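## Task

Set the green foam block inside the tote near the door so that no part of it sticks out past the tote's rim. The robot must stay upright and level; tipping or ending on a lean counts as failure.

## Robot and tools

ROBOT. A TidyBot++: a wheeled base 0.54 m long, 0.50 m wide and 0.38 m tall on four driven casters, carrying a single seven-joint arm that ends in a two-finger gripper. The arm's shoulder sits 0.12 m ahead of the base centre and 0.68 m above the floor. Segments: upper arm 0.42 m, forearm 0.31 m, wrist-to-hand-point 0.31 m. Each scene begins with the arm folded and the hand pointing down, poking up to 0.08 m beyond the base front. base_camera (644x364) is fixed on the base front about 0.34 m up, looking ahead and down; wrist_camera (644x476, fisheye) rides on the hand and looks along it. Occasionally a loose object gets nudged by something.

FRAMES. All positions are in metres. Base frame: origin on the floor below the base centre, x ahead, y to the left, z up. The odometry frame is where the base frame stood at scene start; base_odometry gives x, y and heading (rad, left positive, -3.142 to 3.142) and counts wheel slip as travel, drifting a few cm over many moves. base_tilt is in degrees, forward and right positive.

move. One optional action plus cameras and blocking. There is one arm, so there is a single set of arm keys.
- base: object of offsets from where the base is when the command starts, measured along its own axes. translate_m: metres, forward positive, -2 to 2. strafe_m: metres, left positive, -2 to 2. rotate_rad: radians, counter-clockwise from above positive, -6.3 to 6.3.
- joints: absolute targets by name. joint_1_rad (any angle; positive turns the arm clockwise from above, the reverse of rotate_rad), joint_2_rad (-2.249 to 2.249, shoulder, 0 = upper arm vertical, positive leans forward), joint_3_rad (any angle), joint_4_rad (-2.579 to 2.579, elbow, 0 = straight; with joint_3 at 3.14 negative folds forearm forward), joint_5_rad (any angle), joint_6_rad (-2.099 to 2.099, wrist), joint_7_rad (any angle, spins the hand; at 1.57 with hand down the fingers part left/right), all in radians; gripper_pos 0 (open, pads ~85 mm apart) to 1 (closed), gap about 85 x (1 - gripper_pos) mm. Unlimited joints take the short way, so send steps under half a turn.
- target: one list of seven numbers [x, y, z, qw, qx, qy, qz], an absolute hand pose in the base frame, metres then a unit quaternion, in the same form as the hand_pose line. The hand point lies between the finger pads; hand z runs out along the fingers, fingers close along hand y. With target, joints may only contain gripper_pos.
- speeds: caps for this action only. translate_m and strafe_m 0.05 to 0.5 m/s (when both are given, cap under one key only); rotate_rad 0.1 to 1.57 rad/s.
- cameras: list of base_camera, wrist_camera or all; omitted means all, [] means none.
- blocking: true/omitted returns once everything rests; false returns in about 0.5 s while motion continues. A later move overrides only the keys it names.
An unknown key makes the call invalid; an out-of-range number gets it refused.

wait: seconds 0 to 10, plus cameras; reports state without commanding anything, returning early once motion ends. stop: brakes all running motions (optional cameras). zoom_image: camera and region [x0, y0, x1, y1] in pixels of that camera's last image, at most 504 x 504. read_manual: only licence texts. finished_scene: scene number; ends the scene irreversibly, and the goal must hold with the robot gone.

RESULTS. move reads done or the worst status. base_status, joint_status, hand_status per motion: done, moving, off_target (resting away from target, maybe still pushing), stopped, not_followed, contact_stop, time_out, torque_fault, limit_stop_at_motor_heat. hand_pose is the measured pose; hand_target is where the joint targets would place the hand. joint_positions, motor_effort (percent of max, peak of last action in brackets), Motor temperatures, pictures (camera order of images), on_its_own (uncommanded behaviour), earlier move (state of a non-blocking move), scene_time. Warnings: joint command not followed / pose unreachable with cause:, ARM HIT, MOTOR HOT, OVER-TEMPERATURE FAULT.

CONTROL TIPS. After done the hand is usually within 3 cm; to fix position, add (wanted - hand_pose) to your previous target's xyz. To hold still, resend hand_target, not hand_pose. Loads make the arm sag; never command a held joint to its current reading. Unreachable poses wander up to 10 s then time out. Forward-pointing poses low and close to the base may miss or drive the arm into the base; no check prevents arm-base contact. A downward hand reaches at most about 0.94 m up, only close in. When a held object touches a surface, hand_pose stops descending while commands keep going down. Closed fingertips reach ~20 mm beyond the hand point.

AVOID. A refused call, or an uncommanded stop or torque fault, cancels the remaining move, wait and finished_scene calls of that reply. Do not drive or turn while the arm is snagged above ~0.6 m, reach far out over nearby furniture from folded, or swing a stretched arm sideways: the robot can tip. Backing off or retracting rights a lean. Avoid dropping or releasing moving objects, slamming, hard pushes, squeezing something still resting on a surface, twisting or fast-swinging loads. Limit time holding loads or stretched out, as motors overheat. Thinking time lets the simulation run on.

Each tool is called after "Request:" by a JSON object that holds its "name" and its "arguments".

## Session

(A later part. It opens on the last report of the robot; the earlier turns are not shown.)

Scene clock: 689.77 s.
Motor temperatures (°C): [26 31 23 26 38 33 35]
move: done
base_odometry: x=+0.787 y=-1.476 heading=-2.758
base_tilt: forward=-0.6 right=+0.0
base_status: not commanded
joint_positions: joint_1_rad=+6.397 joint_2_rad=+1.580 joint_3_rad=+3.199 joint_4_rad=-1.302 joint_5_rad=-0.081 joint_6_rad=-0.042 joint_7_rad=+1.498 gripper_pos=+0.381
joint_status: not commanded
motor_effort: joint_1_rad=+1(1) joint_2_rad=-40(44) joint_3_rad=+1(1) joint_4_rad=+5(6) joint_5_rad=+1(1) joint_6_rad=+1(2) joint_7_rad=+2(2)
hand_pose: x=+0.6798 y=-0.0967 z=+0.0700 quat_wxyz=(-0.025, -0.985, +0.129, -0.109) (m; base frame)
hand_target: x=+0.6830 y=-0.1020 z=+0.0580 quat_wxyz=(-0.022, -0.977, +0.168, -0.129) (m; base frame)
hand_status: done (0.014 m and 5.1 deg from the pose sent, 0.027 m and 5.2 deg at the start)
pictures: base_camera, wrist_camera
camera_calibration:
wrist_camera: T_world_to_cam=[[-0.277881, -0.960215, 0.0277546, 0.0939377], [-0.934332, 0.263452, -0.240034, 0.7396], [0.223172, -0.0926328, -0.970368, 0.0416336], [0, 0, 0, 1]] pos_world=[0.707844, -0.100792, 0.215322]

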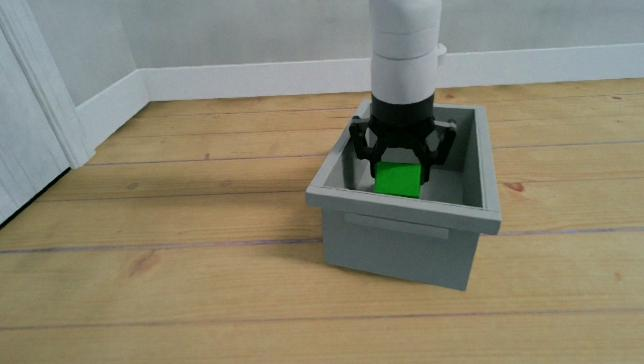

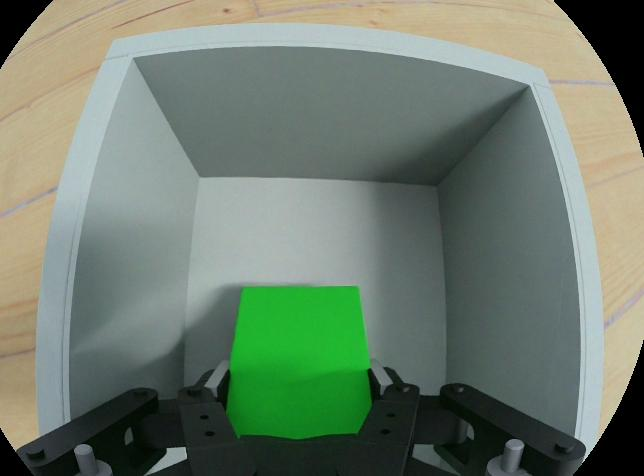

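Request:
{"name": "move", "arguments": {"target": [0.683, -0.102, 0.047, 0.0221, 0.9771, -0.1678, 0.1286], "cameras": ["wrist_camera"]}}

Scene clock: 691.97 s.
Motor temperatures (°C): [26 31 23 26 38 33 35]
move: off_target
base_odometry: x=+0.787 y=-1.476 heading=-2.758
base_tilt: forward=-0.6 right=+0.0
base_status: not commanded
joint_positions: joint_1_rad=+6.397 joint_2_rad=+1.589 joint_3_rad=+3.199 joint_4_rad=-1.276 joint_5_rad=-0.081 joint_6_rad=-0.039 joint_7_rad=+1.498 gripper_pos=+0.381
joint_status: not commanded
motor_effort: joint_1_rad=+0(1) joint_2_rad=-37(41) joint_3_rad=+2(2) joint_4_rad=+6(7) joint_5_rad=+0(1) joint_6_rad=+1(2) joint_7_rad=+1(1)
hand_pose: x=+0.6913 y=-0.0978 z=+0.0693 quat_wxyz=(-0.025, -0.984, +0.128, -0.119) (m; base frame)
hand_target: x=+0.6830 y=-0.1020 z=+0.0470 quat_wxyz=(-0.022, -0.977, +0.168, -0.129) (m; base frame)
hand_status: off_target (0.024 m and 4.7 deg from the pose sent, 0.024 m and 5.1 deg at the start)
pictures: wrist_camera
camera_calibration:
wrist_camera: T_world_to_cam=[[-0.276889, -0.960592, 0.0244239, 0.0955312], [-0.929612, 0.261352, -0.259838, 0.748413], [0.243215, -0.0946509, -0.965343, 0.0237393], [0, 0, 0, 1]] pos_world=[0.716412, -0.101586, 0.21505]

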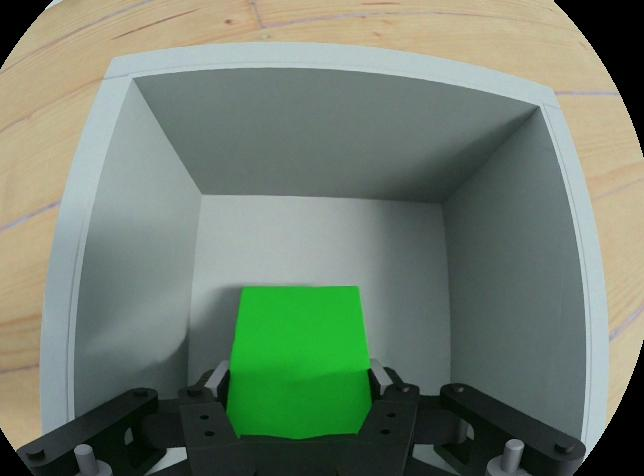

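Request:
{"name": "move", "arguments": {"target": [0.685, -0.102, 0.061, 0.0221, 0.9771, -0.1678, 0.1286], "cameras": []}}

Request:
{"name": "move", "arguments": {"joints": {"gripper_pos": 0.22}, "cameras": ["wrist_camera", "base_camera"]}}

Scene clock: 694.80 s.
Motor temperatures (°C): [26 31 23 26 38 33 35]
move: done
base_odometry: x=+0.787 y=-1.476 heading=-2.758
base_tilt: forward=-0.6 right=+0.0
base_status: not commanded
joint_positions: joint_1_rad=+6.397 joint_2_rad=+1.586 joint_3_rad=+3.199 joint_4_rad=-1.283 joint_5_rad=-0.081 joint_6_rad=-0.039 joint_7_rad=+1.498 gripper_pos=+0.381
joint_status: not commanded
motor_effort: joint_1_rad=+0(1) joint_2_rad=-41(43) joint_3_rad=+1(2) joint_4_rad=+5(5) joint_5_rad=+0(1) joint_6_rad=+0(2) joint_7_rad=+1(2)
hand_pose: x=+0.6891 y=-0.0976 z=+0.0699 quat_wxyz=(-0.025, -0.984, +0.128, -0.117) (m; base frame)
hand_target: x=+0.6850 y=-0.1020 z=+0.0610 quat_wxyz=(-0.022, -0.977, +0.168, -0.129) (m; base frame)
hand_status: done (0.011 m and 4.8 deg from the pose sent, 0.011 m and 4.7 deg at the start)
pictures: none
No camera images: "cameras" was empty.

Scene clock: 695.53 s.
Motor temperatures (°C): [26 31 23 26 38 33 35]
move: done
base_odometry: x=+0.787 y=-1.476 heading=-2.758
base_tilt: forward=-0.6 right=+0.0
base_status: not commanded
joint_positions: joint_1_rad=+6.397 joint_2_rad=+1.586 joint_3_rad=+3.199 joint_4_rad=-1.283 joint_5_rad=-0.081 joint_6_rad=-0.039 joint_7_rad=+1.498 gripper_pos=+0.220
joint_status: all done
motor_effort: joint_1_rad=+0(1) joint_2_rad=-42(43) joint_3_rad=+1(1) joint_4_rad=+5(6) joint_5_rad=+1(1) joint_6_rad=+1(2) joint_7_rad=+2(2)
hand_pose: x=+0.6889 y=-0.0976 z=+0.0699 quat_wxyz=(-0.025, -0.984, +0.128, -0.117) (m; base frame)
hand_target: x=+0.6850 y=-0.1020 z=+0.0610 quat_wxyz=(-0.022, -0.977, +0.168, -0.129) (m; base frame)
hand_status: not commanded
pictures: base_camera, wrist_camera
camera_calibration:
wrist_camera: T_world_to_cam=[[-0.2772, -0.960484, 0.0251007, 0.0953011], [-0.930507, 0.261856, -0.256103, 0.746707], [0.23941, -0.0943481, -0.966324, 0.0276332], [0, 0, 0, 1]] pos_world=[0.714618, -0.101387, 0.215544]

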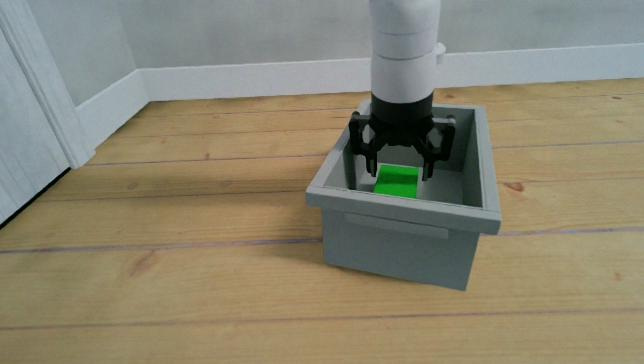

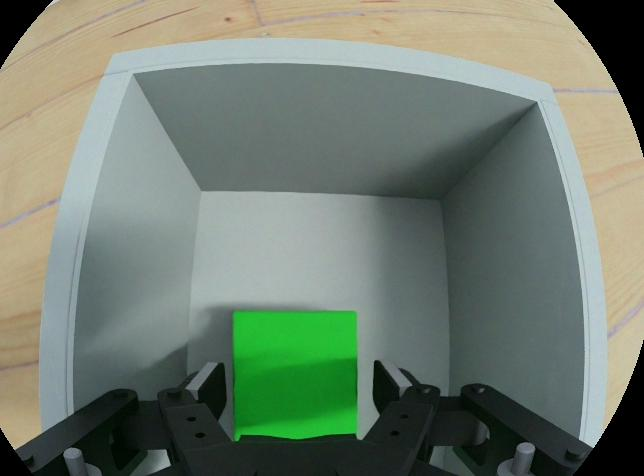

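Released. Raise the hand straight up.

Request:
{"name": "move", "arguments": {"target": [0.682, -0.105, 0.13, 0.0221, 0.9771, -0.1678, 0.1286], "cameras": []}}

Request:
{"name": "move", "arguments": {"target": [0.67, -0.11, 0.32, 0.0221, 0.9771, -0.1678, 0.1286], "cameras": ["base_camera", "wrist_camera"]}}

Scene clock: 698.77 s.
Motor temperatures (°C): [26 31 23 26 38 33 35]
move: done
base_odometry: x=+0.787 y=-1.476 heading=-2.758
base_tilt: forward=-0.6 right=-0.1
base_status: not commanded
joint_positions: joint_1_rad=+6.397 joint_2_rad=+1.443 joint_3_rad=+3.199 joint_4_rad=-1.441 joint_5_rad=-0.081 joint_6_rad=-0.039 joint_7_rad=+1.498 gripper_pos=+0.220
joint_status: not commanded
motor_effort: joint_1_rad=+0(1) joint_2_rad=-42(46) joint_3_rad=+1(1) joint_4_rad=+5(6) joint_5_rad=+1(2) joint_6_rad=+1(2) joint_7_rad=+0(2)
hand_pose: x=+0.6768 y=-0.0973 z=+0.1281 quat_wxyz=(-0.025, -0.985, +0.133, -0.110) (m; base frame)
hand_target: x=+0.6820 y=-0.1050 z=+0.1300 quat_wxyz=(-0.022, -0.977, +0.168, -0.129) (m; base frame)
hand_status: done (0.009 m and 4.6 deg from the pose sent, 0.061 m and 4.8 deg at the start)
pictures: none
No camera images: "cameras" was empty.

Scene clock: 700.43 s.
Motor temperatures (°C): [26 31 23 26 38 33 35]
move: done
base_odometry: x=+0.787 y=-1.476 heading=-2.758
base_tilt: forward=-0.6 right=+0.0
base_status: not commanded
joint_positions: joint_1_rad=+6.397 joint_2_rad=+1.009 joint_3_rad=+3.199 joint_4_rad=-1.704 joint_5_rad=-0.081 joint_6_rad=-0.092 joint_7_rad=+1.498 gripper_pos=+0.220
joint_status: not commanded
motor_effort: joint_1_rad=+0(1) joint_2_rad=-40(46) joint_3_rad=+1(1) joint_4_rad=+8(9) joint_5_rad=+0(2) joint_6_rad=+2(3) joint_7_rad=+1(2)
hand_pose: x=+0.7008 y=-0.0983 z=+0.3260 quat_wxyz=(-0.020, -0.975, +0.142, -0.168) (m; base frame)
hand_target: x=+0.6700 y=-0.1100 z=+0.3200 quat_wxyz=(-0.022, -0.977, +0.168, -0.129) (m; base frame)
hand_status: done (0.034 m and 5.4 deg from the pose sent, 0.192 m and 4.6 deg at the start)
pictures: base_camera, wrist_camera
camera_calibration:
wrist_camera: T_world_to_cam=[[-0.301891, -0.953331, -0.00456661, 0.119098], [-0.892187, 0.28421, -0.351037, 0.829817], [0.335953, -0.101901, -0.93635, 0.19411], [0, 0, 0, 1]] pos_world=[0.711094, -0.102523, 0.473595]

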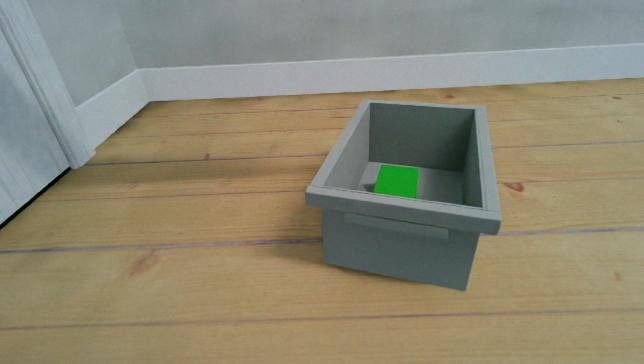

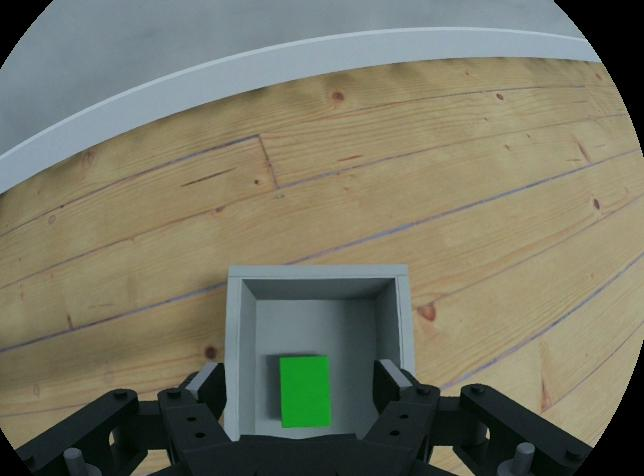

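The block is lying flat inside the tote and the hand is clear of it.

Request:
{"name": "finished_scene", "arguments": {"scene": 3}}

The scene is finished: the task was done.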